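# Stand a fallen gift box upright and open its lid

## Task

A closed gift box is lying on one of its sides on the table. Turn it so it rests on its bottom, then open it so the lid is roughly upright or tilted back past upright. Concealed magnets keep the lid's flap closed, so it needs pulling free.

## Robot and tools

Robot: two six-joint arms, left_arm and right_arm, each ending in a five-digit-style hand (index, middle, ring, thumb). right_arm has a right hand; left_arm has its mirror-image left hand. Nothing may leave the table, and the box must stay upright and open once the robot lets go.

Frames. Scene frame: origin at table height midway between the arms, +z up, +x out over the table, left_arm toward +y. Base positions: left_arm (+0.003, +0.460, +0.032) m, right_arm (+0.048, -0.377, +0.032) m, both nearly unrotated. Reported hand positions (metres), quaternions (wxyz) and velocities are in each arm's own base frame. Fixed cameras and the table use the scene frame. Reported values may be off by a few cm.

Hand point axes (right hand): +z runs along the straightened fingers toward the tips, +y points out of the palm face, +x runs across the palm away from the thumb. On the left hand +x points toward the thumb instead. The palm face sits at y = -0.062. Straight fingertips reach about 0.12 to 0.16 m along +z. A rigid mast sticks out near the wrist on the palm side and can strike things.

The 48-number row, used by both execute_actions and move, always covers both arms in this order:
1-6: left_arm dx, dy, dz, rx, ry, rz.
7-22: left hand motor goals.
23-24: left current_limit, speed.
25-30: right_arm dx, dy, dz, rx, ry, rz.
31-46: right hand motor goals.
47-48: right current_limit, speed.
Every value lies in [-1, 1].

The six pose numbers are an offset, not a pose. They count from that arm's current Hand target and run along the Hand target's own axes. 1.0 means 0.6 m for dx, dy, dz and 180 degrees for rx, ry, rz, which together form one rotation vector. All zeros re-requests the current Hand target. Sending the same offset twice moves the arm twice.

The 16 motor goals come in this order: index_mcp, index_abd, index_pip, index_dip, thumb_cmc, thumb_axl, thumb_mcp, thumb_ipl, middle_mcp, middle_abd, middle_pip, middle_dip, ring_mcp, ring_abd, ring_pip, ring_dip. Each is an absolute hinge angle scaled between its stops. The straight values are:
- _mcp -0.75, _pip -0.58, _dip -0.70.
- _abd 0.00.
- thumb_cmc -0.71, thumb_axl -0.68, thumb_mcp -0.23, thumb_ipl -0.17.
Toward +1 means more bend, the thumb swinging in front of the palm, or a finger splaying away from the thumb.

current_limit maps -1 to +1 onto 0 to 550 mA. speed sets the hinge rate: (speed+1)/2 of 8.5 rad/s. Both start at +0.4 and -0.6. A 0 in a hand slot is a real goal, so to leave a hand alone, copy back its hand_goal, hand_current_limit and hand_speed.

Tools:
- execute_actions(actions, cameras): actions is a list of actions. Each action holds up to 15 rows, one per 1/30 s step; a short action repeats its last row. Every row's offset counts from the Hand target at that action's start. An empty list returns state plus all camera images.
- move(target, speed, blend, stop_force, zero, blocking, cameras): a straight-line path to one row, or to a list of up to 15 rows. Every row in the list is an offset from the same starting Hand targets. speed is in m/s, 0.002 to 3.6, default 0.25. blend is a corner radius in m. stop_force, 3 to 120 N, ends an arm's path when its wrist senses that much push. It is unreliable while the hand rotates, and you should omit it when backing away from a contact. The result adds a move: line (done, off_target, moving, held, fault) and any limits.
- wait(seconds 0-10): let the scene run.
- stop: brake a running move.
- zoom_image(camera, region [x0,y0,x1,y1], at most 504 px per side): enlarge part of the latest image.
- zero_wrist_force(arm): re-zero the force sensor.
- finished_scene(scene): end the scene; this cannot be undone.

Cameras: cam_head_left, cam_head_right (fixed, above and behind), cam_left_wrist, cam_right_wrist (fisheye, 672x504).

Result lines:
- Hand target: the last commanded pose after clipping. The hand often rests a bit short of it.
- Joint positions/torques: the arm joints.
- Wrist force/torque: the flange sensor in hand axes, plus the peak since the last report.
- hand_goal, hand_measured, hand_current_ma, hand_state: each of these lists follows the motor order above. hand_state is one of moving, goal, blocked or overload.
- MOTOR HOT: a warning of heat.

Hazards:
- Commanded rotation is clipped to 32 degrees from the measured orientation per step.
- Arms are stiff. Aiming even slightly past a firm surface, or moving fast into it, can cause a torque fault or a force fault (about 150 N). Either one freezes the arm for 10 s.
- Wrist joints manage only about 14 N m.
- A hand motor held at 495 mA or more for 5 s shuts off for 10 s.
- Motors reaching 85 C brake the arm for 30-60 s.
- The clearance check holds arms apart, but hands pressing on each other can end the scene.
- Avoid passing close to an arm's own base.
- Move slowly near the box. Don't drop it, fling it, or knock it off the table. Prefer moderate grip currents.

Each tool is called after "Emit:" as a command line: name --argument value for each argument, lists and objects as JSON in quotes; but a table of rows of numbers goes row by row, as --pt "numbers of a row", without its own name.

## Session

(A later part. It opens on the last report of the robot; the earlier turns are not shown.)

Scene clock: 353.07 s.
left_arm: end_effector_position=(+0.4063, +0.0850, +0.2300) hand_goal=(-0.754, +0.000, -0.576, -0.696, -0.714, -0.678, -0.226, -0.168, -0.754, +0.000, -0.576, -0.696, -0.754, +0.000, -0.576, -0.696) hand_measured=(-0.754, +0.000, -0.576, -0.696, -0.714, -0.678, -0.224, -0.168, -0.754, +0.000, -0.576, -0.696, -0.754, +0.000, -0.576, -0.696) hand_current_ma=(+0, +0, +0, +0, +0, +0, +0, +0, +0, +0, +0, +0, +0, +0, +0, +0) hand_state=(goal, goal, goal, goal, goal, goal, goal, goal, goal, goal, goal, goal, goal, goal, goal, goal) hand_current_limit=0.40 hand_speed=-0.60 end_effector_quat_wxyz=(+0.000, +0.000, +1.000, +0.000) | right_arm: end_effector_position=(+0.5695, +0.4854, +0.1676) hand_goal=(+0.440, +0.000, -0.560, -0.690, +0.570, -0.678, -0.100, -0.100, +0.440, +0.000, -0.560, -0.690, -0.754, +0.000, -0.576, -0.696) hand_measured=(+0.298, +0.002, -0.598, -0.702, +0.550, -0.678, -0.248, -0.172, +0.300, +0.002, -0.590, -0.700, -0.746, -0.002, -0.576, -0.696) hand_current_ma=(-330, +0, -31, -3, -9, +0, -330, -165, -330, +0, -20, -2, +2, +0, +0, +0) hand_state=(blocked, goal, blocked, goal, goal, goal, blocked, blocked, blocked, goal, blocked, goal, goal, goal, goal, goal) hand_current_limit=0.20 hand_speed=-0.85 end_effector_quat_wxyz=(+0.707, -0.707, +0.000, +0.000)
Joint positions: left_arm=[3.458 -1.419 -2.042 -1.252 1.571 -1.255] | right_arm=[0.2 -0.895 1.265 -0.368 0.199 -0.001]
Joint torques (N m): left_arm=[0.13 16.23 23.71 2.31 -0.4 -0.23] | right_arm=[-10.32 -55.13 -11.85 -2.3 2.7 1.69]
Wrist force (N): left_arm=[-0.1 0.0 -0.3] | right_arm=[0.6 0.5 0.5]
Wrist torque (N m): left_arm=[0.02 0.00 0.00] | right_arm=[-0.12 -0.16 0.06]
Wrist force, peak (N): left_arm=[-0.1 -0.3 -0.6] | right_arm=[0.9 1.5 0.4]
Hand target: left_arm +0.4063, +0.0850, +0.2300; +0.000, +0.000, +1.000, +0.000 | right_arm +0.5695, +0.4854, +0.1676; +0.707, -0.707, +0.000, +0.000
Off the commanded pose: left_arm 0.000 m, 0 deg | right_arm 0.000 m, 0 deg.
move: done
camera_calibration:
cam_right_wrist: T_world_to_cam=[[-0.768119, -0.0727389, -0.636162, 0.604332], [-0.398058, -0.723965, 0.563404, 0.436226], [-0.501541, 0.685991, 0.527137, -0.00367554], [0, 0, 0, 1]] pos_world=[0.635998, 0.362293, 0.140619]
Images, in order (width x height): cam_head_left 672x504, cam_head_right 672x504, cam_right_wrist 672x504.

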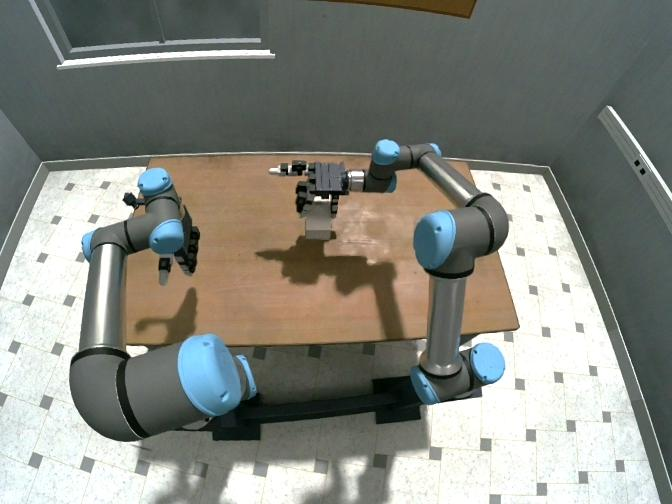

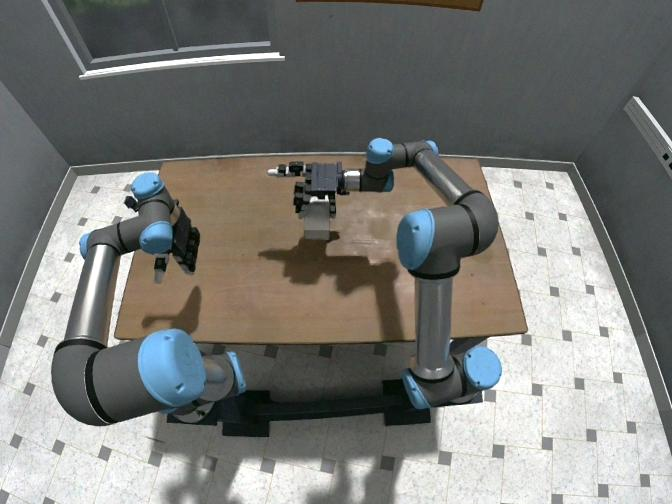

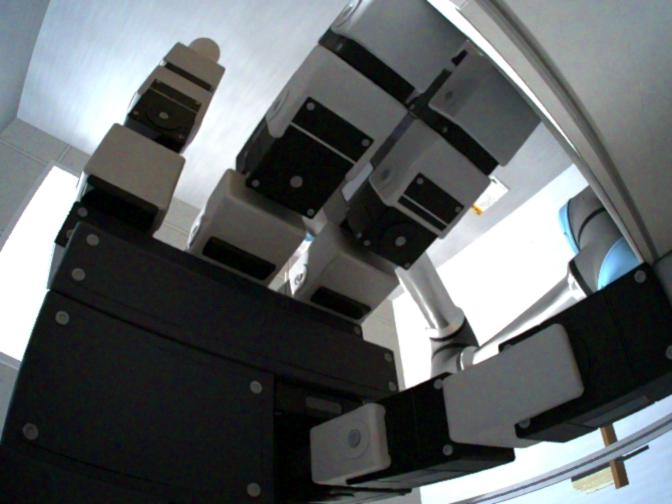

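Emit:
move --target '[0,0,0,0,0,0,-0.754,0,-0.576,-0.696,-0.714,-0.678,-0.226,-0.168,-0.754,0,-0.576,-0.696,-0.754,0,-0.576,-0.696,0.4,-0.6,0,0.175,0,0,0,0,0.44,0,-0.56,-0.69,0.571,-0.678,-0.1,-0.1,0.44,0,-0.56,-0.69,-0.754,0,-0.576,-0.696,0.2,-0.85]' --speed 0.15

Emit:
move --target '[0,0,0,0,0,0,-0.754,0,-0.576,-0.696,-0.714,-0.678,-0.226,-0.168,-0.754,0,-0.576,-0.696,-0.754,0,-0.576,-0.696,0.4,-0.6,0,0.05,0,0,0,0,0.44,0,-0.56,-0.69,0.571,-0.678,-0.1,-0.1,0.44,0,-0.56,-0.69,-0.754,0,-0.576,-0.696,0.2,-0.85]' --speed 0.015 --stop_force 4 --cameras '["cam_head_left", "cam_right_wrist"]'

Emit:
zoom_image --camera "cam_head_left" --region '[240, 150, 420, 290]'

Scene clock: 361.53 s.
left_arm: end_effector_position=(+0.4063, +0.0850, +0.2300) hand_goal=(-0.754, +0.000, -0.576, -0.696, -0.714, -0.678, -0.226, -0.168, -0.754, +0.000, -0.576, -0.696, -0.754, +0.000, -0.576, -0.696) hand_measured=(-0.754, +0.000, -0.576, -0.696, -0.714, -0.678, -0.224, -0.168, -0.754, +0.000, -0.576, -0.696, -0.754, +0.000, -0.576, -0.696) hand_current_ma=(+0, +0, +0, +0, +0, +0, +0, +0, +0, +0, +0, +0, +0, +0, +0, +0) hand_state=(goal, goal, goal, goal, goal, goal, goal, goal, goal, goal, goal, goal, goal, goal, goal, goal) hand_current_limit=0.40 hand_speed=-0.60 end_effector_quat_wxyz=(+0.000, +0.000, +1.000, +0.000) | right_arm: end_effector_position=(+0.5694, +0.4856, +0.0626) hand_goal=(+0.440, +0.000, -0.560, -0.690, +0.570, -0.678, -0.100, -0.100, +0.440, +0.000, -0.560, -0.690, -0.754, +0.000, -0.576, -0.696) hand_measured=(+0.298, +0.002, -0.598, -0.702, +0.550, -0.678, -0.248, -0.172, +0.300, +0.002, -0.590, -0.700, -0.746, -0.002, -0.576, -0.696) hand_current_ma=(-330, +0, -31, -3, -9, +0, -330, -165, -330, +0, -20, -2, +2, +0, +0, +0) hand_state=(blocked, goal, blocked, goal, goal, goal, blocked, blocked, blocked, goal, blocked, goal, goal, goal, goal, goal) hand_current_limit=0.20 hand_speed=-0.85 end_effector_quat_wxyz=(+0.707, -0.707, +0.000, +0.000)
Joint positions: left_arm=[3.458 -1.419 -2.042 -1.252 1.571 -1.255] | right_arm=[0.2 -0.78 1.357 -0.581 0.2 0.004]
Joint torques (N m): left_arm=[0.16 16.38 22.79 2.29 -0.5 -0.34] | right_arm=[-10.42 -33.39 -9.84 -2.34 2.58 1.34]
Wrist force (N): left_arm=[-0.1 0.0 -0.6] | right_arm=[1.1 0.2 0.7]
Wrist torque (N m): left_arm=[0.04 0.00 -0.01] | right_arm=[-0.17 -0.24 0.09]
Wrist force, peak (N): left_arm=[-0.2 -0.2 -0.7] | right_arm=[0.8 1.6 0.8]
Hand target: left_arm +0.4063, +0.0850, +0.2300; +0.000, +0.000, +1.000, +0.000 | right_arm +0.5695, +0.4855, +0.0626; +0.707, -0.707, +0.000, +0.000
Off the commanded pose: left_arm 0.000 m, 0 deg | right_arm 0.000 m, 0 deg.
move: done

Scene clock: 363.20 s.
left_arm: end_effector_position=(+0.4063, +0.0850, +0.2300) hand_goal=(-0.754, +0.000, -0.576, -0.696, -0.714, -0.678, -0.226, -0.168, -0.754, +0.000, -0.576, -0.696, -0.754, +0.000, -0.576, -0.696) hand_measured=(-0.754, +0.000, -0.576, -0.696, -0.714, -0.678, -0.224, -0.168, -0.754, +0.000, -0.576, -0.696, -0.754, +0.000, -0.576, -0.696) hand_current_ma=(+0, +0, +0, +0, +0, +0, +0, +0, +0, +0, +0, +0, +0, +0, +0, +0) hand_state=(goal, goal, goal, goal, goal, goal, goal, goal, goal, goal, goal, goal, goal, goal, goal, goal) hand_current_limit=0.40 hand_speed=-0.60 end_effector_quat_wxyz=(+0.000, +0.000, +1.000, +0.000) | right_arm: end_effector_position=(+0.5694, +0.4855, +0.0562) hand_goal=(+0.440, +0.000, -0.560, -0.690, +0.570, -0.678, -0.100, -0.100, +0.440, +0.000, -0.560, -0.690, -0.754, +0.000, -0.576, -0.696) hand_measured=(+0.298, +0.002, -0.600, -0.702, +0.552, -0.678, -0.248, -0.168, +0.300, +0.002, -0.592, -0.700, -0.746, -0.002, -0.576, -0.696) hand_current_ma=(-330, +0, -32, -4, -8, +0, -330, -154, -330, +0, -21, -2, +2, +0, +0, +0) hand_state=(blocked, goal, blocked, goal, goal, goal, blocked, blocked, blocked, goal, blocked, goal, goal, goal, goal, goal) hand_current_limit=0.20 hand_speed=-0.85 end_effector_quat_wxyz=(+0.707, -0.707, +0.000, +0.000)
Joint positions: left_arm=[3.458 -1.419 -2.042 -1.252 1.571 -1.255] | right_arm=[0.2 -0.771 1.36 -0.593 0.2 0.004]
Joint torques (N m): left_arm=[-0.05 16.34 22.98 2.27 -0.45 -0.14] | right_arm=[-9.53 -57.24 -24.14 1.64 2.39 0.31]
Wrist force (N): left_arm=[0.0 -0.1 -0.3] | right_arm=[1.0 0.4 0.7]
Wrist torque (N m): left_arm=[0.02 -0.01 0.00] | right_arm=[-0.15 -0.22 0.09]
Wrist force, peak (N): left_arm=[0.2 -0.2 -0.6] | right_arm=[0.6 -9.5 0.7]
Hand target: left_arm +0.4063, +0.0850, +0.2300; +0.000, +0.000, +1.000, +0.000 | right_arm +0.5694, +0.4855, +0.0562; +0.707, -0.707, +0.000, +0.000 (not the last commanded pose)
Off the commanded pose: left_arm 0.000 m, 0 deg | right_arm 0.024 m, 0 deg.
move: contact (right_arm)
camera_calibration:
cam_right_wrist: T_world_to_cam=[[-0.768185, -0.0719483, -0.636173, 0.533027], [-0.398147, -0.724464, 0.5627, 0.499467], [-0.50137, 0.685547, 0.527876, 0.0549965], [0, 0, 0, 1]] pos_world=[0.635898, 0.362494, 0.0290158]
Images, in order (width x height): cam_head_left 672x504, cam_right_wrist 672x504.

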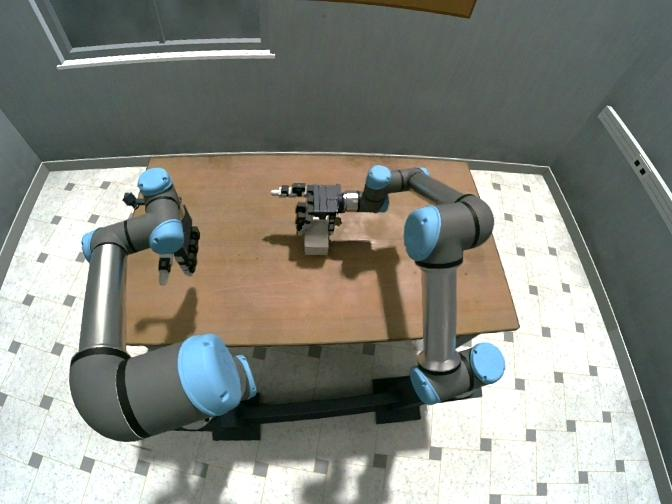

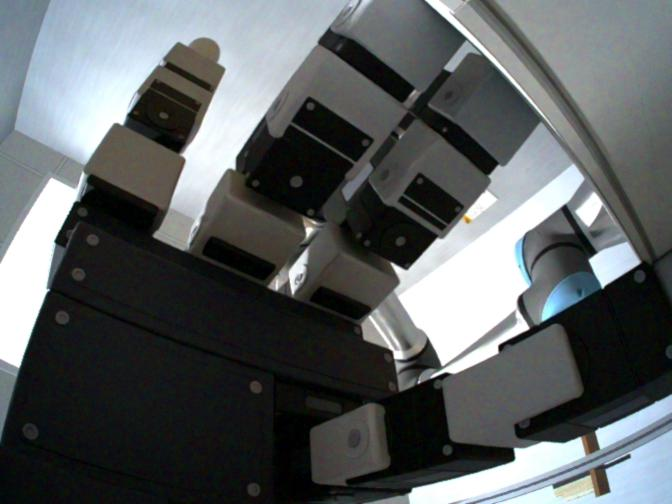

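Scaled by 2.800 from the camera's 672x504 image, which has a finer 960x720 frame.

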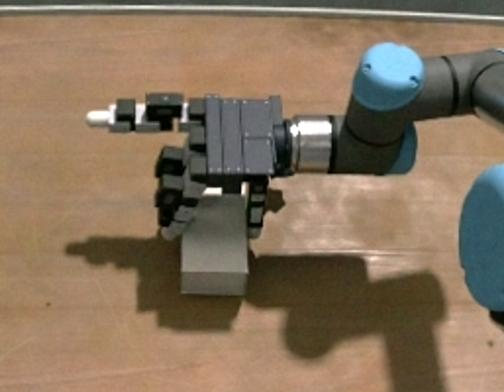

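Emit:
move --target '[0,0,0,0,0,0,-0.754,0,-0.576,-0.696,-0.714,-0.678,-0.226,-0.168,-0.754,0,-0.576,-0.696,-0.754,0,-0.576,-0.696,0.4,-0.6,0,0.002,0,0,0,0,0.28,0,-0.576,-0.696,0.571,-0.678,-0.26,-0.168,0.28,0,-0.576,-0.696,-0.754,0,-0.576,-0.696,0.2,-0.9]' --speed 0.02

Emit:
move --target '[0,0,0,0,0,0,-0.754,0,-0.576,-0.696,-0.714,-0.678,-0.226,-0.168,-0.754,0,-0.576,-0.696,-0.754,0,-0.576,-0.696,0.4,-0.6,0,0,0,0,0,0,0.15,0,-0.576,-0.696,0.571,-0.678,-0.4,-0.168,0.15,0,-0.576,-0.696,-0.754,0,-0.576,-0.696,0.2,-0.9]' --speed 0.02 --cameras '["cam_head_left", "cam_head_right", "cam_right_wrist"]'

Emit:
zoom_image --camera "cam_head_left" --region '[270, 170, 370, 270]'

Emit:
zoom_image --camera "cam_head_right" --region '[270, 170, 370, 270]'

Scene clock: 371.87 s.
left_arm: end_effector_position=(+0.4063, +0.0850, +0.2300) hand_goal=(-0.754, +0.000, -0.576, -0.696, -0.714, -0.678, -0.226, -0.168, -0.754, +0.000, -0.576, -0.696, -0.754, +0.000, -0.576, -0.696) hand_measured=(-0.754, +0.000, -0.576, -0.696, -0.714, -0.678, -0.224, -0.168, -0.754, +0.000, -0.576, -0.696, -0.754, +0.000, -0.576, -0.696) hand_current_ma=(+0, +0, +0, +0, +0, +0, +0, +0, +0, +0, +0, +0, +0, +0, +0, +0) hand_state=(goal, goal, goal, goal, goal, goal, goal, goal, goal, goal, goal, goal, goal, goal, goal, goal) hand_current_limit=0.40 hand_speed=-0.60 end_effector_quat_wxyz=(+0.000, +0.000, +1.000, +0.000) | right_arm: end_effector_position=(+0.5694, +0.4855, +0.0550) hand_goal=(+0.280, +0.000, -0.576, -0.696, +0.570, -0.678, -0.260, -0.168, +0.280, +0.000, -0.576, -0.696, -0.754, +0.000, -0.576, -0.696) hand_measured=(+0.280, +0.002, -0.584, -0.700, +0.568, -0.678, -0.260, -0.172, +0.284, +0.002, -0.580, -0.700, -0.746, -0.002, -0.576, -0.696) hand_current_ma=(+0, +0, -2, -1, +0, +0, +0, -1, +1, +0, -1, +0, +2, +0, +0, +0) hand_state=(goal, goal, goal, goal, goal, goal, goal, goal, goal, goal, goal, goal, goal, goal, goal, goal) hand_current_limit=0.20 hand_speed=-0.90 end_effector_quat_wxyz=(+0.707, -0.707, +0.000, +0.000)
Joint positions: left_arm=[3.458 -1.419 -2.042 -1.252 1.571 -1.255] | right_arm=[0.2 -0.769 1.361 -0.595 0.2 0.004]
Joint torques (N m): left_arm=[0.11 16.52 23.56 2.33 -0.49 -0.26] | right_arm=[-7.82 -32.89 -9.18 -2.35 1.45 -1.35]
Wrist force (N): left_arm=[0.1 -0.2 -0.5] | right_arm=[1.2 -1.0 1.0]
Wrist torque (N m): left_arm=[0.02 -0.02 0.01] | right_arm=[-0.22 -0.24 0.12]
Wrist force, peak (N): left_arm=[-0.3 0.1 -0.7] | right_arm=[0.7 -1.9 1.1]
Hand target: left_arm +0.4063, +0.0850, +0.2300; +0.000, +0.000, +1.000, +0.000 | right_arm +0.5694, +0.4855, +0.0550; +0.707, -0.707, +0.000, +0.000
Off the commanded pose: left_arm 0.000 m, 0 deg | right_arm 0.000 m, 0 deg.
move: done

Scene clock: 372.63 s.
left_arm: end_effector_position=(+0.4063, +0.0850, +0.2300) hand_goal=(-0.754, +0.000, -0.576, -0.696, -0.714, -0.678, -0.226, -0.168, -0.754, +0.000, -0.576, -0.696, -0.754, +0.000, -0.576, -0.696) hand_measured=(-0.754, +0.000, -0.576, -0.696, -0.714, -0.678, -0.224, -0.168, -0.754, +0.000, -0.576, -0.696, -0.754, +0.000, -0.576, -0.696) hand_current_ma=(+0, +0, +0, +0, +0, +0, +0, +0, +0, +0, +0, +0, +0, +0, +0, +0) hand_state=(goal, goal, goal, goal, goal, goal, goal, goal, goal, goal, goal, goal, goal, goal, goal, goal) hand_current_limit=0.40 hand_speed=-0.60 end_effector_quat_wxyz=(+0.000, +0.000, +1.000, +0.000) | right_arm: end_effector_position=(+0.5694, +0.4855, +0.0550) hand_goal=(+0.150, +0.000, -0.576, -0.696, +0.570, -0.678, -0.400, -0.168, +0.150, +0.000, -0.576, -0.696, -0.754, +0.000, -0.576, -0.696) hand_measured=(+0.164, +0.002, -0.578, -0.698, +0.568, -0.678, -0.396, -0.170, +0.164, +0.002, -0.578, -0.698, -0.746, -0.002, -0.576, -0.696) hand_current_ma=(+5, +0, +0, +0, +0, +0, +1, +0, +5, +0, +0, +0, +2, +0, +0, +0) hand_state=(goal, goal, goal, goal, goal, goal, goal, goal, goal, goal, goal, goal, goal, goal, goal, goal) hand_current_limit=0.20 hand_speed=-0.90 end_effector_quat_wxyz=(+0.707, -0.707, +0.000, +0.000)
Joint positions: left_arm=[3.458 -1.419 -2.042 -1.252 1.571 -1.255] | right_arm=[0.2 -0.769 1.361 -0.595 0.2 0.004]
Joint torques (N m): left_arm=[0.37 17.15 23.13 2.44 -0.52 -0.1] | right_arm=[-7.25 -33.02 -8.97 -2.25 1.35 -1.4]
Wrist force (N): left_arm=[-0.1 -0.2 -0.3] | right_arm=[0.9 -0.5 0.7]
Wrist torque (N m): left_arm=[-0.01 0.00 0.00] | right_arm=[-0.21 -0.21 0.09]
Wrist force, peak (N): left_arm=[0.1 -0.4 -0.6] | right_arm=[1.3 -0.6 0.8]
Hand target: left_arm +0.4063, +0.0850, +0.2300; +0.000, +0.000, +1.000, +0.000 | right_arm +0.5694, +0.4855, +0.0550; +0.707, -0.707, +0.000, +0.000
Off the commanded pose: left_arm 0.000 m, 0 deg | right_arm 0.000 m, 0 deg.
move: done
camera_calibration:
cam_right_wrist: T_world_to_cam=[[-0.768185, -0.0719483, -0.636173, 0.532263], [-0.398147, -0.724464, 0.5627, 0.500142], [-0.50137, 0.685547, 0.527876, 0.0556299], [0, 0, 0, 1]] pos_world=[0.635898, 0.362494, 0.0278158]
Images, in order (width x height): cam_head_left 672x504, cam_head_right 672x504, cam_right_wrist 672x504.

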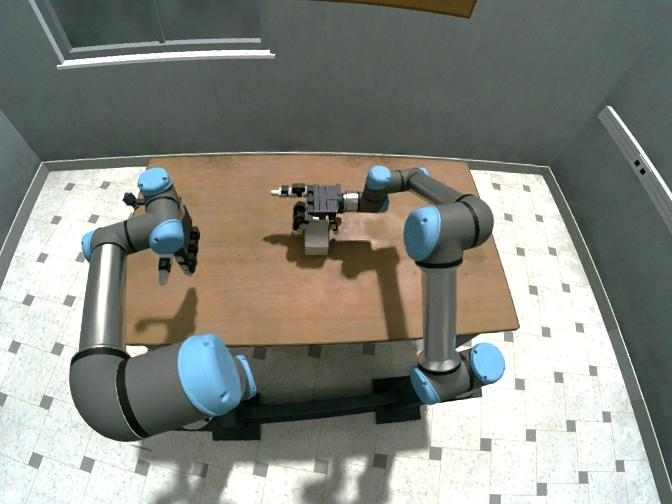

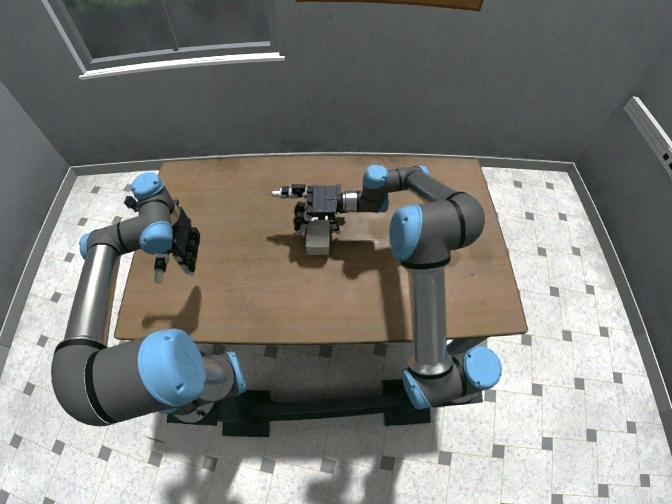

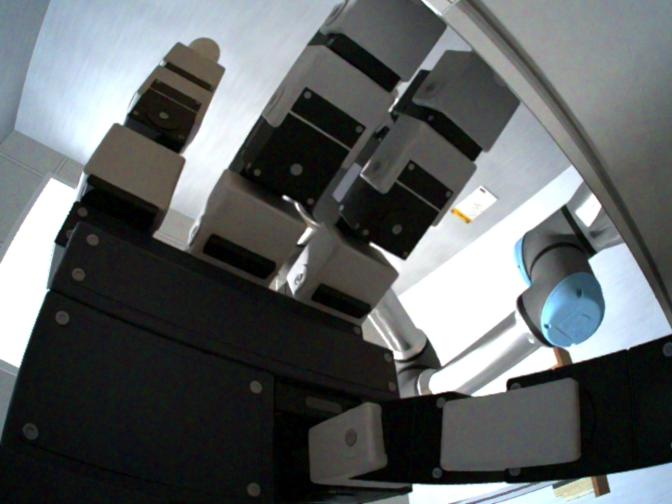

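Scaled by 5.040 from the camera's 672x504 image, which has a finer 960x720 frame.

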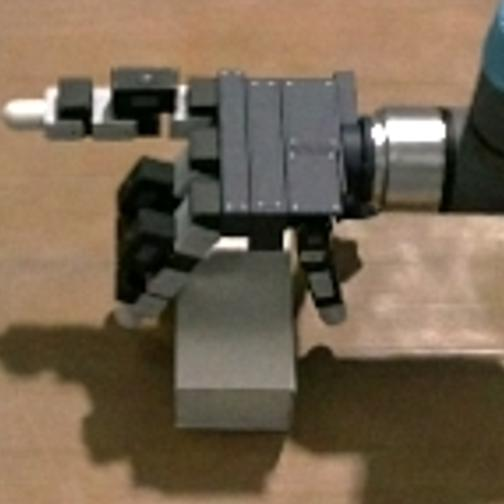

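Scaled by 5.040 from the camera's 672x504 image, which has a finer 960x720 frame.

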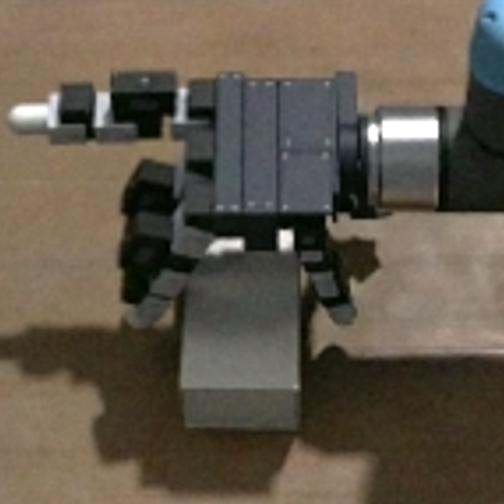

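Emit:
move --pt "0 0 0 0 0 0 -0.754 0 -0.576 -0.696 -0.714 -0.678 -0.226 -0.168 -0.754 0 -0.576 -0.696 -0.754 0 -0.576 -0.696 0.4 -0.6 0 -0.13 0 0 0 0 -0.274 0 0.08 -0.696 0.571 -0.678 -0.562 0.0486 -0.274 0 0.08 -0.696 -0.274 0 0.08 -0.696 0.4 -0.7" --pt "0 0 0 0 0 0 -0.754 0 -0.576 -0.696 -0.714 -0.678 -0.226 -0.168 -0.754 0 -0.576 -0.696 -0.754 0 -0.576 -0.696 0.4 -0.6 0.045 -0.13 0.0117 -0.0556 0 0 -0.274 0 0.08 -0.696 0.571 -0.678 -0.562 0.0486 -0.274 0 0.08 -0.696 -0.274 0 0.08 -0.696 0.4 -0.7" --pt "0 0 0 0 0 0 -0.754 0 -0.576 -0.696 -0.714 -0.678 -0.226 -0.168 -0.754 0 -0.576 -0.696 -0.754 0 -0.576 -0.696 0.4 -0.6 0.045 0.0333 0.0117 -0.0556 0 0 -0.274 0 0.08 -0.696 0.571 -0.678 -0.562 0.0486 -0.274 0 0.08 -0.696 -0.274 0 0.08 -0.696 0.4 -0.7" --speed '[0.15, 0.1, 0.1]' --cameras '["cam_head_left", "cam_head_right", "cam_right_wrist"]'

Emit:
zoom_image --camera "cam_head_left" --region '[270, 160, 390, 270]'

Scene clock: 438.87 s.
left_arm: end_effector_position=(+0.4063, +0.0850, +0.2300) hand_goal=(-0.754, +0.000, -0.576, -0.696, -0.714, -0.678, -0.226, -0.168, -0.754, +0.000, -0.576, -0.696, -0.754, +0.000, -0.576, -0.696) hand_measured=(-0.754, +0.000, -0.576, -0.696, -0.714, -0.678, -0.224, -0.168, -0.754, +0.000, -0.576, -0.696, -0.754, +0.000, -0.576, -0.696) hand_current_ma=(+0, +0, +0, +0, +0, +0, +0, +0, +0, +0, +0, +0, +0, +0, +0, +0) hand_state=(goal, goal, goal, goal, goal, goal, goal, goal, goal, goal, goal, goal, goal, goal, goal, goal) hand_current_limit=0.40 hand_speed=-0.60 end_effector_quat_wxyz=(+0.000, +0.000, +1.000, +0.000) | right_arm: end_effector_position=(+0.5964, +0.4926, +0.0351) hand_goal=(-0.274, +0.000, +0.080, -0.696, +0.570, -0.678, -0.562, +0.048, -0.274, +0.000, +0.080, -0.696, -0.274, +0.000, +0.080, -0.696) hand_measured=(-0.260, +0.002, +0.078, -0.698, +0.568, -0.678, -0.558, +0.046, -0.258, +0.002, +0.078, -0.698, -0.268, -0.002, +0.078, -0.696) hand_current_ma=(+6, +0, +0, +0, +0, +0, +1, +0, +7, +0, +0, +0, +1, +0, +0, +0) hand_state=(goal, goal, goal, goal, goal, goal, goal, goal, goal, goal, goal, goal, goal, goal, goal, goal) hand_current_limit=0.40 hand_speed=-0.70 end_effector_quat_wxyz=(-0.643, +0.766, +0.000, +0.000)
Joint positions: left_arm=[3.458 -1.419 -2.042 -1.252 1.571 -1.255] | right_arm=[0.229 -0.544 0.923 0.28 0.286 -0.639]
Joint torques (N m): left_arm=[0.2 16.59 22.13 2.21 -0.66 -0.2] | right_arm=[9.55 -38.78 -9.8 -1.16 1.42 1.39]
Wrist force (N): left_arm=[-0.1 -0.2 -0.5] | right_arm=[0.7 0.0 0.4]
Wrist torque (N m): left_arm=[0.02 0.00 0.00] | right_arm=[-0.01 -0.22 0.09]
Wrist force, peak (N): left_arm=[-0.2 -0.2 -0.7] | right_arm=[1.2 -0.5 1.0]
Hand target: left_arm +0.4063, +0.0850, +0.2300; +0.000, +0.000, +1.000, +0.000 | right_arm +0.5964, +0.4926, +0.0350; -0.643, +0.766, +0.000, +0.000
Off the commanded pose: left_arm 0.000 m, 0 deg | right_arm 0.000 m, 0 deg.
move: done
camera_calibration:
cam_right_wrist: T_world_to_cam=[[-0.768135, -0.181596, -0.613997, 0.59406], [-0.397981, -0.615784, 0.680016, 0.469366], [-0.501578, 0.766703, 0.400733, 0.0394384], [0, 0, 0, 1]] pos_world=[0.662899, 0.36667, 0.0297705]
Images, in order (width x height): cam_head_left 672x504, cam_head_right 672x504, cam_right_wrist 672x504.

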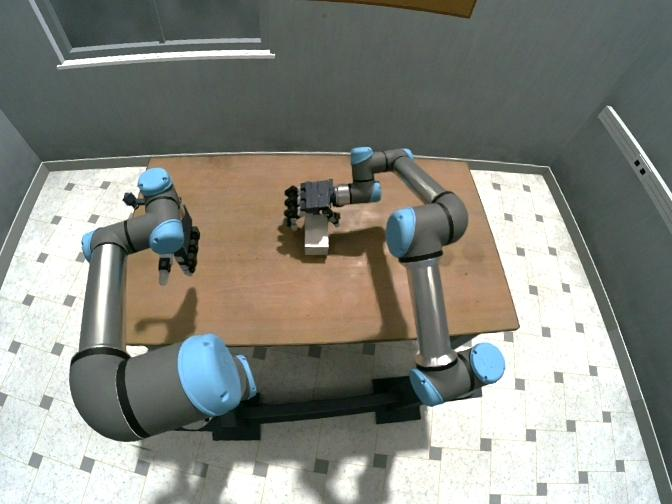

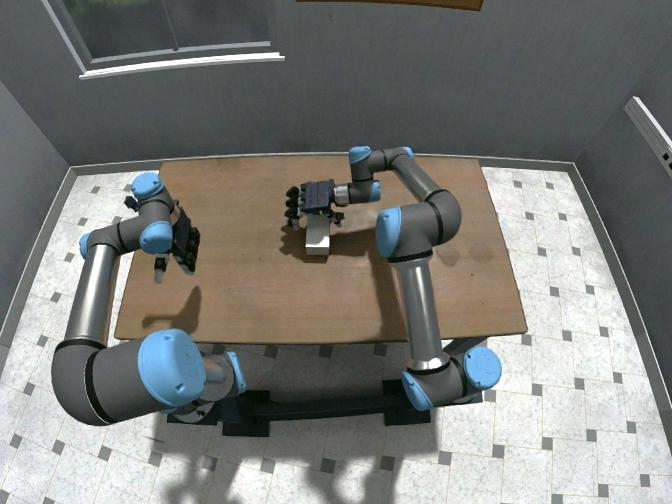

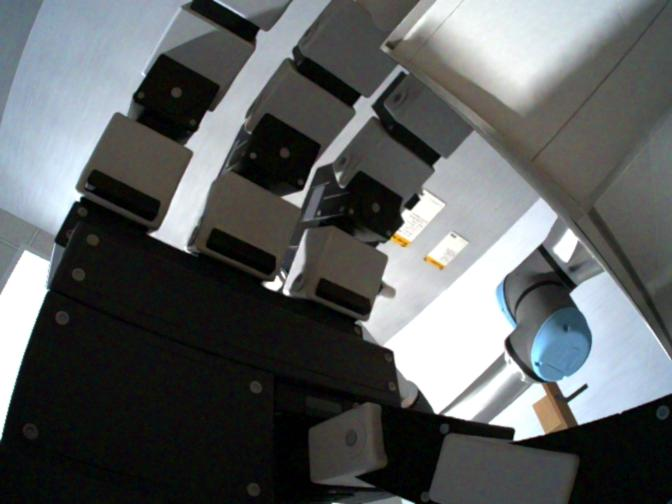

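Scaled by 4.200 from the camera's 672x504 image, which has a finer 960x720 frame.

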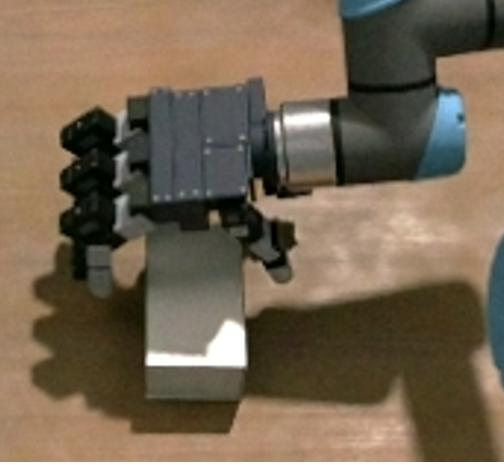

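Emit:
move --target '[0,0,0,0,0,0,-0.754,0,-0.576,-0.696,-0.714,-0.678,-0.226,-0.168,-0.754,0,-0.576,-0.696,-0.754,0,-0.576,-0.696,0.4,-0.6,0,0.0156,0.0028,0,0,0,-0.274,0,0.08,-0.696,0.571,-0.678,-0.562,0.0486,-0.274,0,0.08,-0.696,-0.274,0,0.08,-0.696,0.4,-0.7]' --speed 0.02 --stop_force 4

Emit:
move --target '[0,0,0,0,0,0,-0.754,0,-0.576,-0.696,-0.714,-0.678,-0.226,-0.168,-0.754,0,-0.576,-0.696,-0.754,0,-0.576,-0.696,0.4,-0.6,0,0,0,0,0,0,-0.06,0,0.08,-0.696,0.571,-0.678,-0.36,0.0486,-0.06,0,0.08,-0.696,-0.274,0,0.08,-0.696,0.1,-0.88]' --cameras '["cam_head_left", "cam_head_right", "cam_right_wrist"]'

Emit:
zoom_image --camera "cam_head_left" --region '[270, 160, 390, 270]'

Scene clock: 447.47 s.
left_arm: end_effector_position=(+0.4063, +0.0850, +0.2300) hand_goal=(-0.754, +0.000, -0.576, -0.696, -0.714, -0.678, -0.226, -0.168, -0.754, +0.000, -0.576, -0.696, -0.754, +0.000, -0.576, -0.696) hand_measured=(-0.754, +0.000, -0.576, -0.696, -0.714, -0.678, -0.224, -0.168, -0.754, +0.000, -0.576, -0.696, -0.754, +0.000, -0.576, -0.696) hand_current_ma=(+0, +0, +0, +0, +0, +0, +0, +0, +0, +0, +0, +0, +0, +0, +0, +0) hand_state=(goal, goal, goal, goal, goal, goal, goal, goal, goal, goal, goal, goal, goal, goal, goal, goal) hand_current_limit=0.40 hand_speed=-0.60 end_effector_quat_wxyz=(+0.000, +0.000, +1.000, +0.000) | right_arm: end_effector_position=(+0.5964, +0.4926, +0.0255) hand_goal=(-0.274, +0.000, +0.080, -0.696, +0.570, -0.678, -0.562, +0.048, -0.274, +0.000, +0.080, -0.696, -0.274, +0.000, +0.080, -0.696) hand_measured=(-0.260, +0.002, +0.078, -0.698, +0.568, -0.678, -0.558, +0.046, -0.258, +0.002, +0.078, -0.698, -0.268, -0.002, +0.078, -0.696) hand_current_ma=(+6, +0, +0, +0, +0, +0, +1, +0, +7, +0, +0, +0, +1, +0, +0, +0) hand_state=(goal, goal, goal, goal, goal, goal, goal, goal, goal, goal, goal, goal, goal, goal, goal, goal) hand_current_limit=0.40 hand_speed=-0.70 end_effector_quat_wxyz=(-0.643, +0.766, +0.000, +0.000)
Joint positions: left_arm=[3.458 -1.419 -2.042 -1.252 1.571 -1.255] | right_arm=[0.229 -0.533 0.928 0.264 0.286 -0.639]
Joint torques (N m): left_arm=[-0.36 16.92 22.35 2.14 -0.69 -0.15] | right_arm=[9.25 -39.63 -10.02 -0.75 1.59 1.48]
Wrist force (N): left_arm=[-0.1 -0.1 -0.3] | right_arm=[0.8 -0.1 0.2]
Wrist torque (N m): left_arm=[0.00 0.01 0.00] | right_arm=[-0.01 -0.23 0.11]
Wrist force, peak (N): left_arm=[-0.4 -0.3 -0.6] | right_arm=[0.9 -0.3 0.6]
Hand target: left_arm +0.4063, +0.0850, +0.2300; +0.000, +0.000, +1.000, +0.000 | right_arm +0.5964, +0.4926, +0.0255; -0.643, +0.766, +0.000, +0.000
Off the commanded pose: left_arm 0.000 m, 0 deg | right_arm 0.000 m, 0 deg.
move: done

Scene clock: 448.30 s.
left_arm: end_effector_position=(+0.4063, +0.0850, +0.2300) hand_goal=(-0.754, +0.000, -0.576, -0.696, -0.714, -0.678, -0.226, -0.168, -0.754, +0.000, -0.576, -0.696, -0.754, +0.000, -0.576, -0.696) hand_measured=(-0.754, +0.000, -0.576, -0.696, -0.714, -0.678, -0.224, -0.168, -0.754, +0.000, -0.576, -0.696, -0.754, +0.000, -0.576, -0.696) hand_current_ma=(+0, +0, +0, +0, +0, +0, +0, +0, +0, +0, +0, +0, +0, +0, +0, +0) hand_state=(goal, goal, goal, goal, goal, goal, goal, goal, goal, goal, goal, goal, goal, goal, goal, goal) hand_current_limit=0.40 hand_speed=-0.60 end_effector_quat_wxyz=(+0.000, +0.000, +1.000, +0.000) | right_arm: end_effector_position=(+0.5964, +0.4926, +0.0255) hand_goal=(-0.060, +0.000, +0.080, -0.696, +0.570, -0.678, -0.360, +0.048, -0.060, +0.000, +0.080, -0.696, -0.274, +0.000, +0.080, -0.696) hand_measured=(-0.062, +0.002, +0.078, -0.698, +0.568, -0.678, -0.372, +0.046, -0.058, +0.002, +0.078, -0.698, -0.268, -0.002, +0.078, -0.696) hand_current_ma=(+0, +0, +0, +0, +0, +0, -5, +0, +0, +0, +0, +0, +1, +0, +0, +0) hand_state=(goal, goal, goal, goal, goal, goal, goal, goal, goal, goal, goal, goal, goal, goal, goal, goal) hand_current_limit=0.10 hand_speed=-0.88 end_effector_quat_wxyz=(-0.643, +0.766, +0.000, +0.000)
Joint positions: left_arm=[3.458 -1.419 -2.042 -1.252 1.571 -1.255] | right_arm=[0.229 -0.533 0.928 0.264 0.286 -0.639]
Joint torques (N m): left_arm=[0.24 17.23 22.88 2.25 -0.68 -0.16] | right_arm=[9.27 -39.63 -9.97 -0.76 1.66 1.48]
Wrist force (N): left_arm=[0.1 -0.1 -0.4] | right_arm=[0.7 -0.6 -0.1]
Wrist torque (N m): left_arm=[0.01 -0.02 0.01] | right_arm=[-0.02 -0.22 0.09]
Wrist force, peak (N): left_arm=[0.0 -0.4 -0.7] | right_arm=[0.9 -0.2 0.4]
Hand target: left_arm +0.4063, +0.0850, +0.2300; +0.000, +0.000, +1.000, +0.000 | right_arm +0.5964, +0.4926, +0.0255; -0.643, +0.766, +0.000, +0.000
Off the commanded pose: left_arm 0.000 m, 0 deg | right_arm 0.000 m, 0 deg.
move: done
camera_calibration:
cam_right_wrist: T_world_to_cam=[[-0.768159, -0.181488, -0.613998, 0.588081], [-0.398077, -0.615716, 0.680021, 0.476], [-0.501464, 0.766783, 0.400722, 0.0432204], [0, 0, 0, 1]] pos_world=[0.662898, 0.36667, 0.0200706]
Images, in order (width x height): cam_head_left 672x504, cam_head_right 672x504, cam_right_wrist 672x504.

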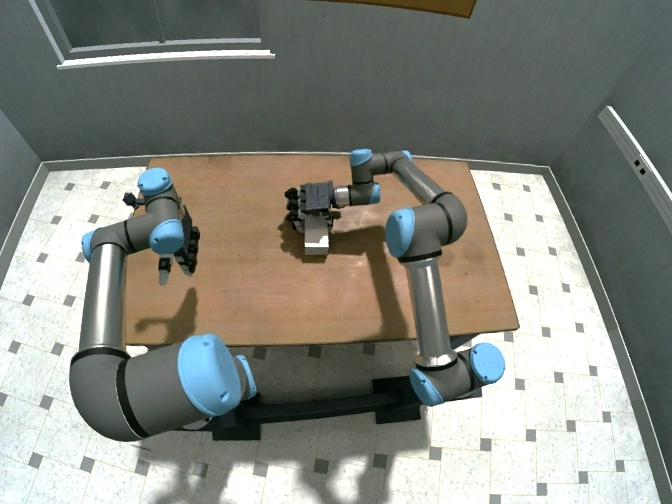

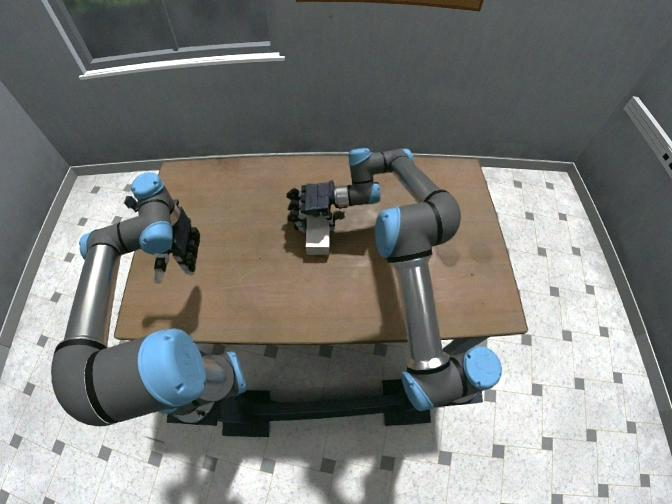

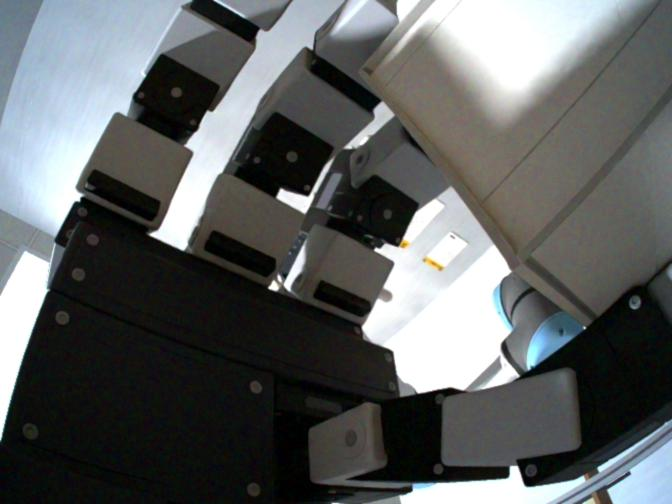

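Scaled by 4.200 from the camera's 672x504 image, which has a finer 960x720 frame.

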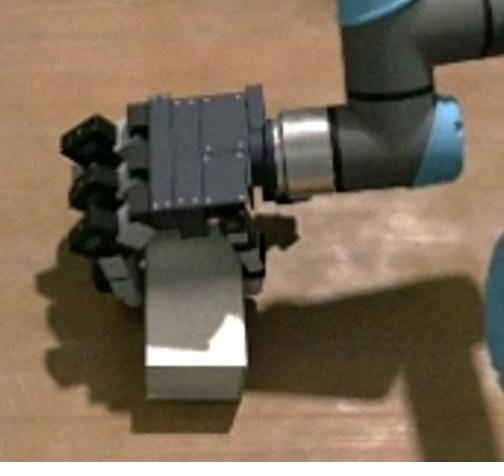

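Emit:
zoom_image --camera "cam_right_wrist" --region '[300, 0, 672, 320]'

Scaled by 1.355 from the camera's 672x504 image, which has a finer 960x720 frame.

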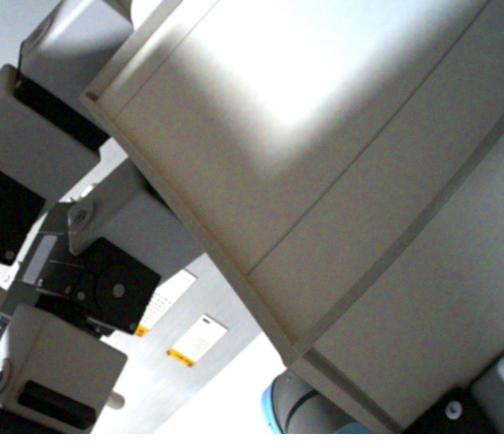

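Emit:
move --target '[0,0,0,0,0,0,-0.754,0,-0.576,-0.696,-0.714,-0.678,-0.226,-0.168,-0.754,0,-0.576,-0.696,-0.754,0,-0.576,-0.696,0.4,-0.6,0,0,0,0,0,0,0.1,0,0.12,-0.66,0.571,-0.678,-0.2,0.12,0.1,0,0.12,-0.66,-0.274,0,0.08,-0.696,0.2,-0.88]' --cameras '["cam_head_left", "cam_right_wrist"]'

Emit:
zoom_image --camera "cam_right_wrist" --region '[300, 0, 672, 320]'

Emit:
zoom_image --camera "cam_head_left" --region '[270, 160, 390, 270]'

Scene clock: 459.03 s.
left_arm: end_effector_position=(+0.4063, +0.0850, +0.2300) hand_goal=(-0.754, +0.000, -0.576, -0.696, -0.714, -0.678, -0.226, -0.168, -0.754, +0.000, -0.576, -0.696, -0.754, +0.000, -0.576, -0.696) hand_measured=(-0.754, +0.000, -0.576, -0.696, -0.714, -0.678, -0.224, -0.168, -0.754, +0.000, -0.576, -0.696, -0.754, +0.000, -0.576, -0.696) hand_current_ma=(+0, +0, +0, +0, +0, +0, +0, +0, +0, +0, +0, +0, +0, +0, +0, +0) hand_state=(goal, goal, goal, goal, goal, goal, goal, goal, goal, goal, goal, goal, goal, goal, goal, goal) hand_current_limit=0.40 hand_speed=-0.60 end_effector_quat_wxyz=(+0.000, +0.000, +1.000, +0.000) | right_arm: end_effector_position=(+0.5964, +0.4926, +0.0255) hand_goal=(+0.100, +0.000, +0.120, -0.660, +0.570, -0.678, -0.200, +0.120, +0.100, +0.000, +0.120, -0.660, -0.274, +0.000, +0.080, -0.696) hand_measured=(-0.056, +0.002, +0.078, -0.684, +0.560, -0.678, -0.370, +0.066, -0.048, +0.002, +0.080, -0.684, -0.268, -0.002, +0.078, -0.696) hand_current_ma=(-330, +0, -37, -12, -3, +0, -329, -100, -330, +0, -33, -13, +1, +0, +0, +0) hand_state=(blocked, goal, blocked, blocked, goal, goal, blocked, blocked, blocked, goal, blocked, blocked, goal, goal, goal, goal) hand_current_limit=0.20 hand_speed=-0.88 end_effector_quat_wxyz=(-0.643, +0.766, +0.000, +0.000)
Joint positions: left_arm=[3.458 -1.419 -2.042 -1.252 1.571 -1.255] | right_arm=[0.229 -0.533 0.928 0.264 0.286 -0.639]
Joint torques (N m): left_arm=[0.36 16.35 22.29 2.31 -0.76 -0.06] | right_arm=[9.39 -40.75 -10.84 -0.77 0.81 1.08]
Wrist force (N): left_arm=[0.0 -0.1 -0.2] | right_arm=[0.7 0.3 0.1]
Wrist torque (N m): left_arm=[0.00 0.00 0.00] | right_arm=[0.04 -0.23 0.11]
Wrist force, peak (N): left_arm=[0.1 0.1 -0.9] | right_arm=[0.8 -0.7 -0.2]
Hand target: left_arm +0.4063, +0.0850, +0.2300; +0.000, +0.000, +1.000, +0.000 | right_arm +0.5964, +0.4926, +0.0255; -0.643, +0.766, +0.000, +0.000
Off the commanded pose: left_arm 0.000 m, 0 deg | right_arm 0.000 m, 0 deg.
move: done
camera_calibration:
cam_right_wrist: T_world_to_cam=[[-0.768159, -0.181488, -0.613998, 0.588081], [-0.398077, -0.615716, 0.680021, 0.476], [-0.501464, 0.766783, 0.400722, 0.0432204], [0, 0, 0, 1]] pos_world=[0.662898, 0.36667, 0.0200706]
Images, in order (width x height): cam_head_left 672x504, cam_right_wrist 672x504.

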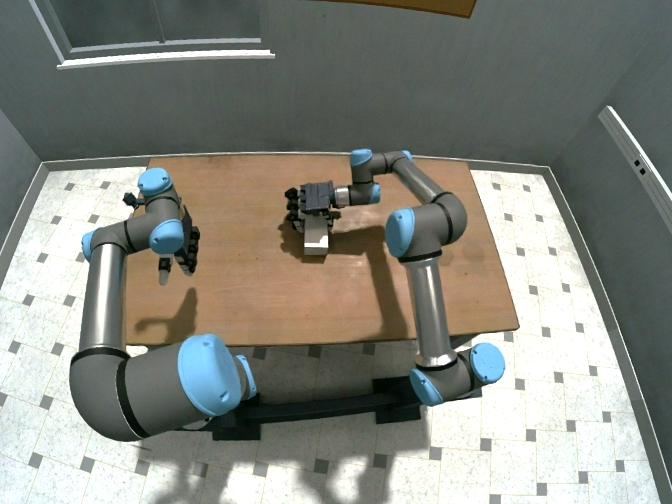

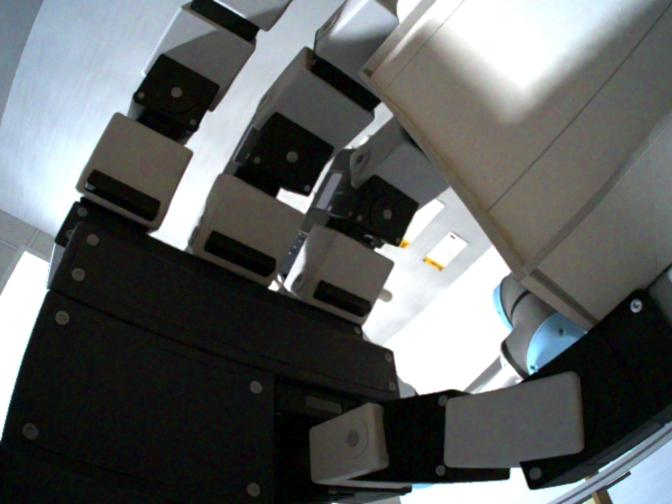

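Scaled by 1.355 from the camera's 672x504 image, which has a finer 960x720 frame.

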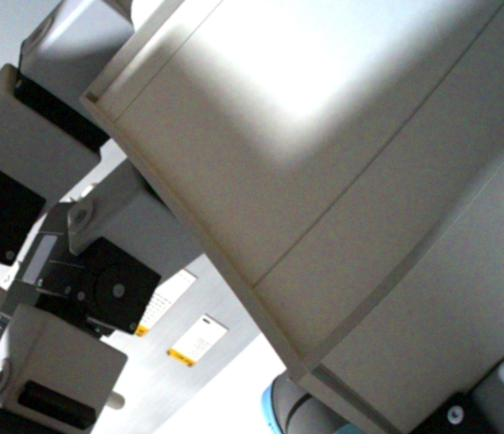

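Scaled by 4.200 from the camera's 672x504 image, which has a finer 960x720 frame.

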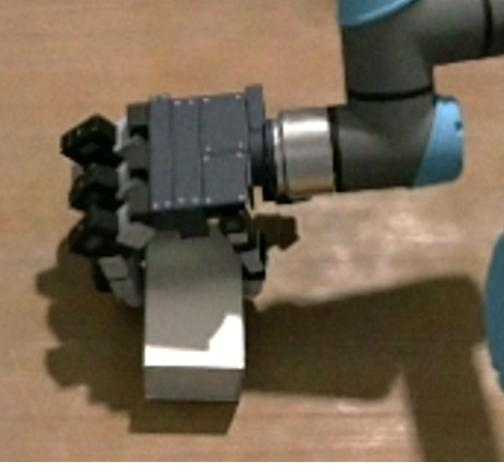

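Emit:
move --pt "-0.156 -0.175 -0.117 0 -0.480 0.866 -1 0 -0.576 -0.696 0.571 -0.678 -0.226 -0.168 -1 0 -0.576 -0.696 -0.5 0 -0.576 -0.696 0.78 -0.6 0 0 0 0 0 0 0.1 0 0.12 -0.66 0.571 -0.678 -0.2 0.12 0.1 0 0.12 -0.66 -0.274 0 0.08 -0.696 0.2 -0.88" --pt "-0.2525 -0.586 0.137 0 -0.485 0.8746 -1 0 -0.576 -0.696 0.571 -0.678 -0.226 -0.168 -1 0 -0.576 -0.696 -0.5 0 -0.576 -0.696 0.78 -0.6 0 0 0 0 0 0 0.1 0 0.12 -0.66 0.571 -0.678 -0.2 0.12 0.1 0 0.12 -0.66 -0.274 0 0.08 -0.696 0.2 -0.88" --speed '[0.4, 0.25]' --blend '[0.03, 0]' --cameras '["all"]'

Emit:
zoom_image --camera "cam_head_left" --region '[200, 140, 390, 280]'

Scene clock: 482.60 s.
left_arm: end_effector_position=(+0.5578, -0.2665, +0.1479) hand_goal=(-1.000, +0.000, -0.576, -0.696, +0.570, -0.678, -0.226, -0.168, -1.000, +0.000, -0.576, -0.696, -0.500, +0.000, -0.576, -0.696) hand_measured=(-1.000, +0.000, -0.576, -0.696, +0.566, -0.678, -0.224, -0.168, -1.000, +0.000, -0.576, -0.696, -0.506, +0.000, -0.576, -0.696) hand_current_ma=(+0, +0, +0, +0, +0, +0, +0, +0, +0, +0, +0, +0, -1, +0, +0, +0) hand_state=(goal, goal, goal, goal, goal, goal, goal, goal, goal, goal, goal, goal, goal, goal, goal, goal) hand_current_limit=0.78 hand_speed=-0.60 end_effector_quat_wxyz=(+0.485, +0.875, +0.000, +0.000) | right_arm: end_effector_position=(+0.5964, +0.4926, +0.0255) hand_goal=(+0.100, +0.000, +0.120, -0.660, +0.570, -0.678, -0.200, +0.120, +0.100, +0.000, +0.120, -0.660, -0.274, +0.000, +0.080, -0.696) hand_measured=(-0.056, +0.002, +0.078, -0.684, +0.560, -0.678, -0.370, +0.066, -0.048, +0.002, +0.080, -0.684, -0.268, -0.002, +0.078, -0.696) hand_current_ma=(-330, +0, -37, -12, -3, +0, -330, -100, -330, +0, -33, -13, +1, +0, +0, +0) hand_state=(blocked, goal, blocked, blocked, goal, goal, blocked, blocked, blocked, goal, blocked, blocked, goal, goal, goal, goal) hand_current_limit=0.20 hand_speed=-0.88 end_effector_quat_wxyz=(-0.643, +0.766, +0.000, +0.000)
Joint positions: left_arm=[3.343 -2.035 -2.039 -0.949 0.59 1.939] | right_arm=[0.229 -0.533 0.928 0.264 0.286 -0.639]
Joint torques (N m): left_arm=[-11.13 23.94 13.43 3.34 -3.64 -2.42] | right_arm=[8.15 -42.42 -12.16 -0.6 -0.72 0.29]
Wrist force (N): left_arm=[0.3 -2.0 -0.4] | right_arm=[0.7 0.0 0.1]
Wrist torque (N m): left_arm=[0.01 -0.01 0.18] | right_arm=[0.01 -0.23 0.10]
Wrist force, peak (N): left_arm=[0.7 -2.1 -1.7] | right_arm=[1.0 0.4 0.2]
Hand target: left_arm +0.5578, -0.2666, +0.1478; +0.485, +0.875, +0.000, +0.000 | right_arm +0.5964, +0.4926, +0.0255; -0.643, +0.766, +0.000, +0.000
Off the commanded pose: left_arm 0.000 m, 0 deg | right_arm 0.000 m, 0 deg.
move: done
camera_calibration:
cam_left_wrist: T_world_to_cam=[[-0.786213, 0.301681, -0.539312, 0.568834], [0.40954, 0.907925, -0.0891541, -0.026983], [0.462759, -0.290964, -0.837373, -0.0839199], [0, 0, 0, 1]] pos_world=[0.49711, -0.171526, 0.234101]
cam_right_wrist: T_world_to_cam=[[-0.768159, -0.181488, -0.613998, 0.588081], [-0.398077, -0.615716, 0.680021, 0.476], [-0.501464, 0.766783, 0.400722, 0.0432204], [0, 0, 0, 1]] pos_world=[0.662898, 0.36667, 0.0200706]

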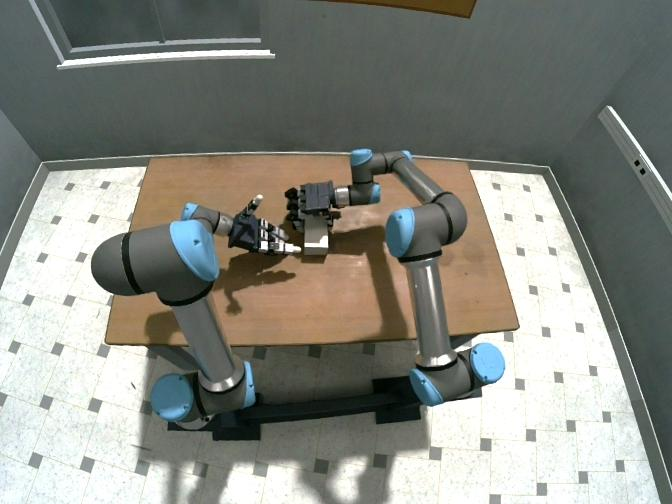

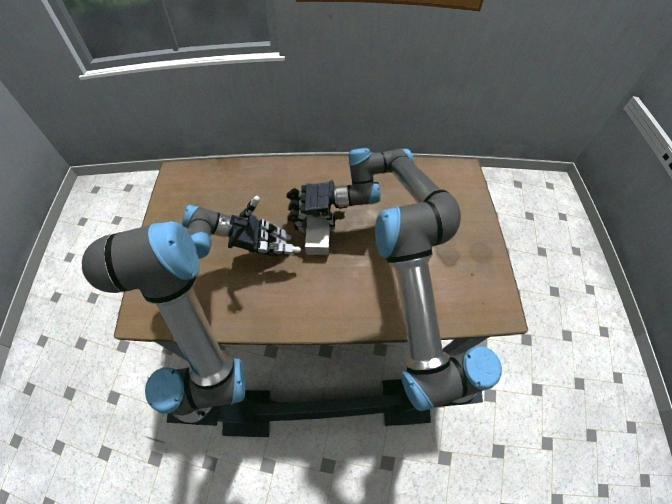

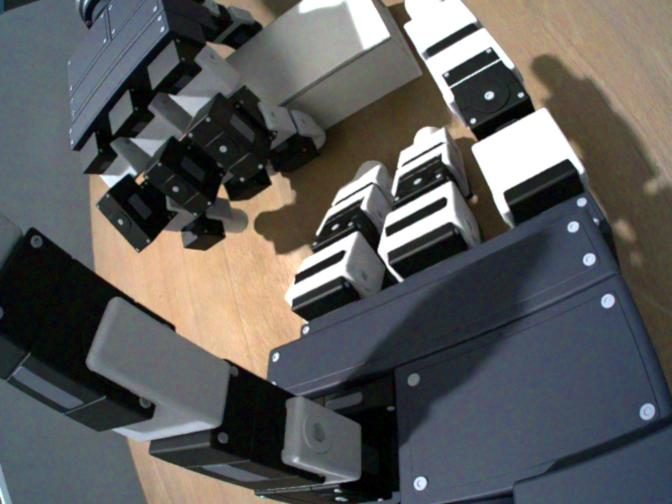

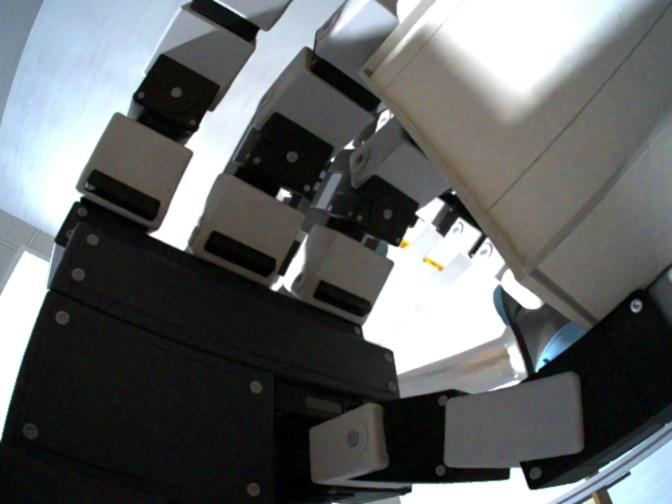

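Scaled by 2.653 from the camera's 672x504 image, which has a finer 960x720 frame.

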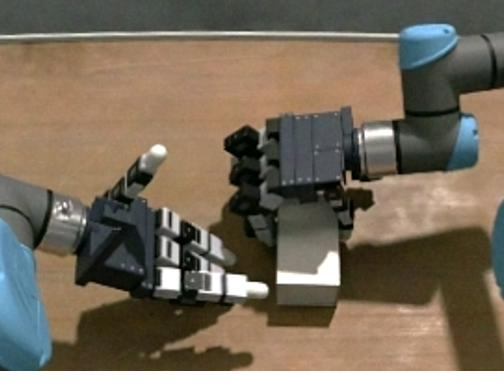

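Emit:
zoom_image --camera "cam_left_wrist" --region '[210, 0, 440, 175]'

Scaled by 2.191 from the camera's 672x504 image, which has a finer 960x720 frame.

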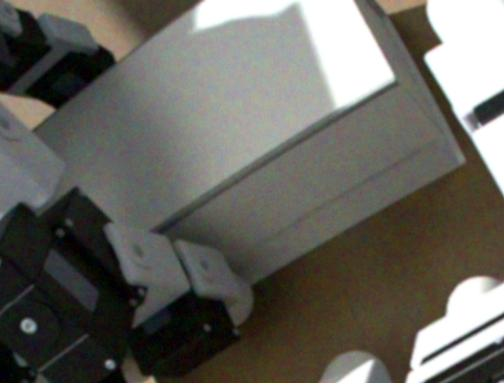

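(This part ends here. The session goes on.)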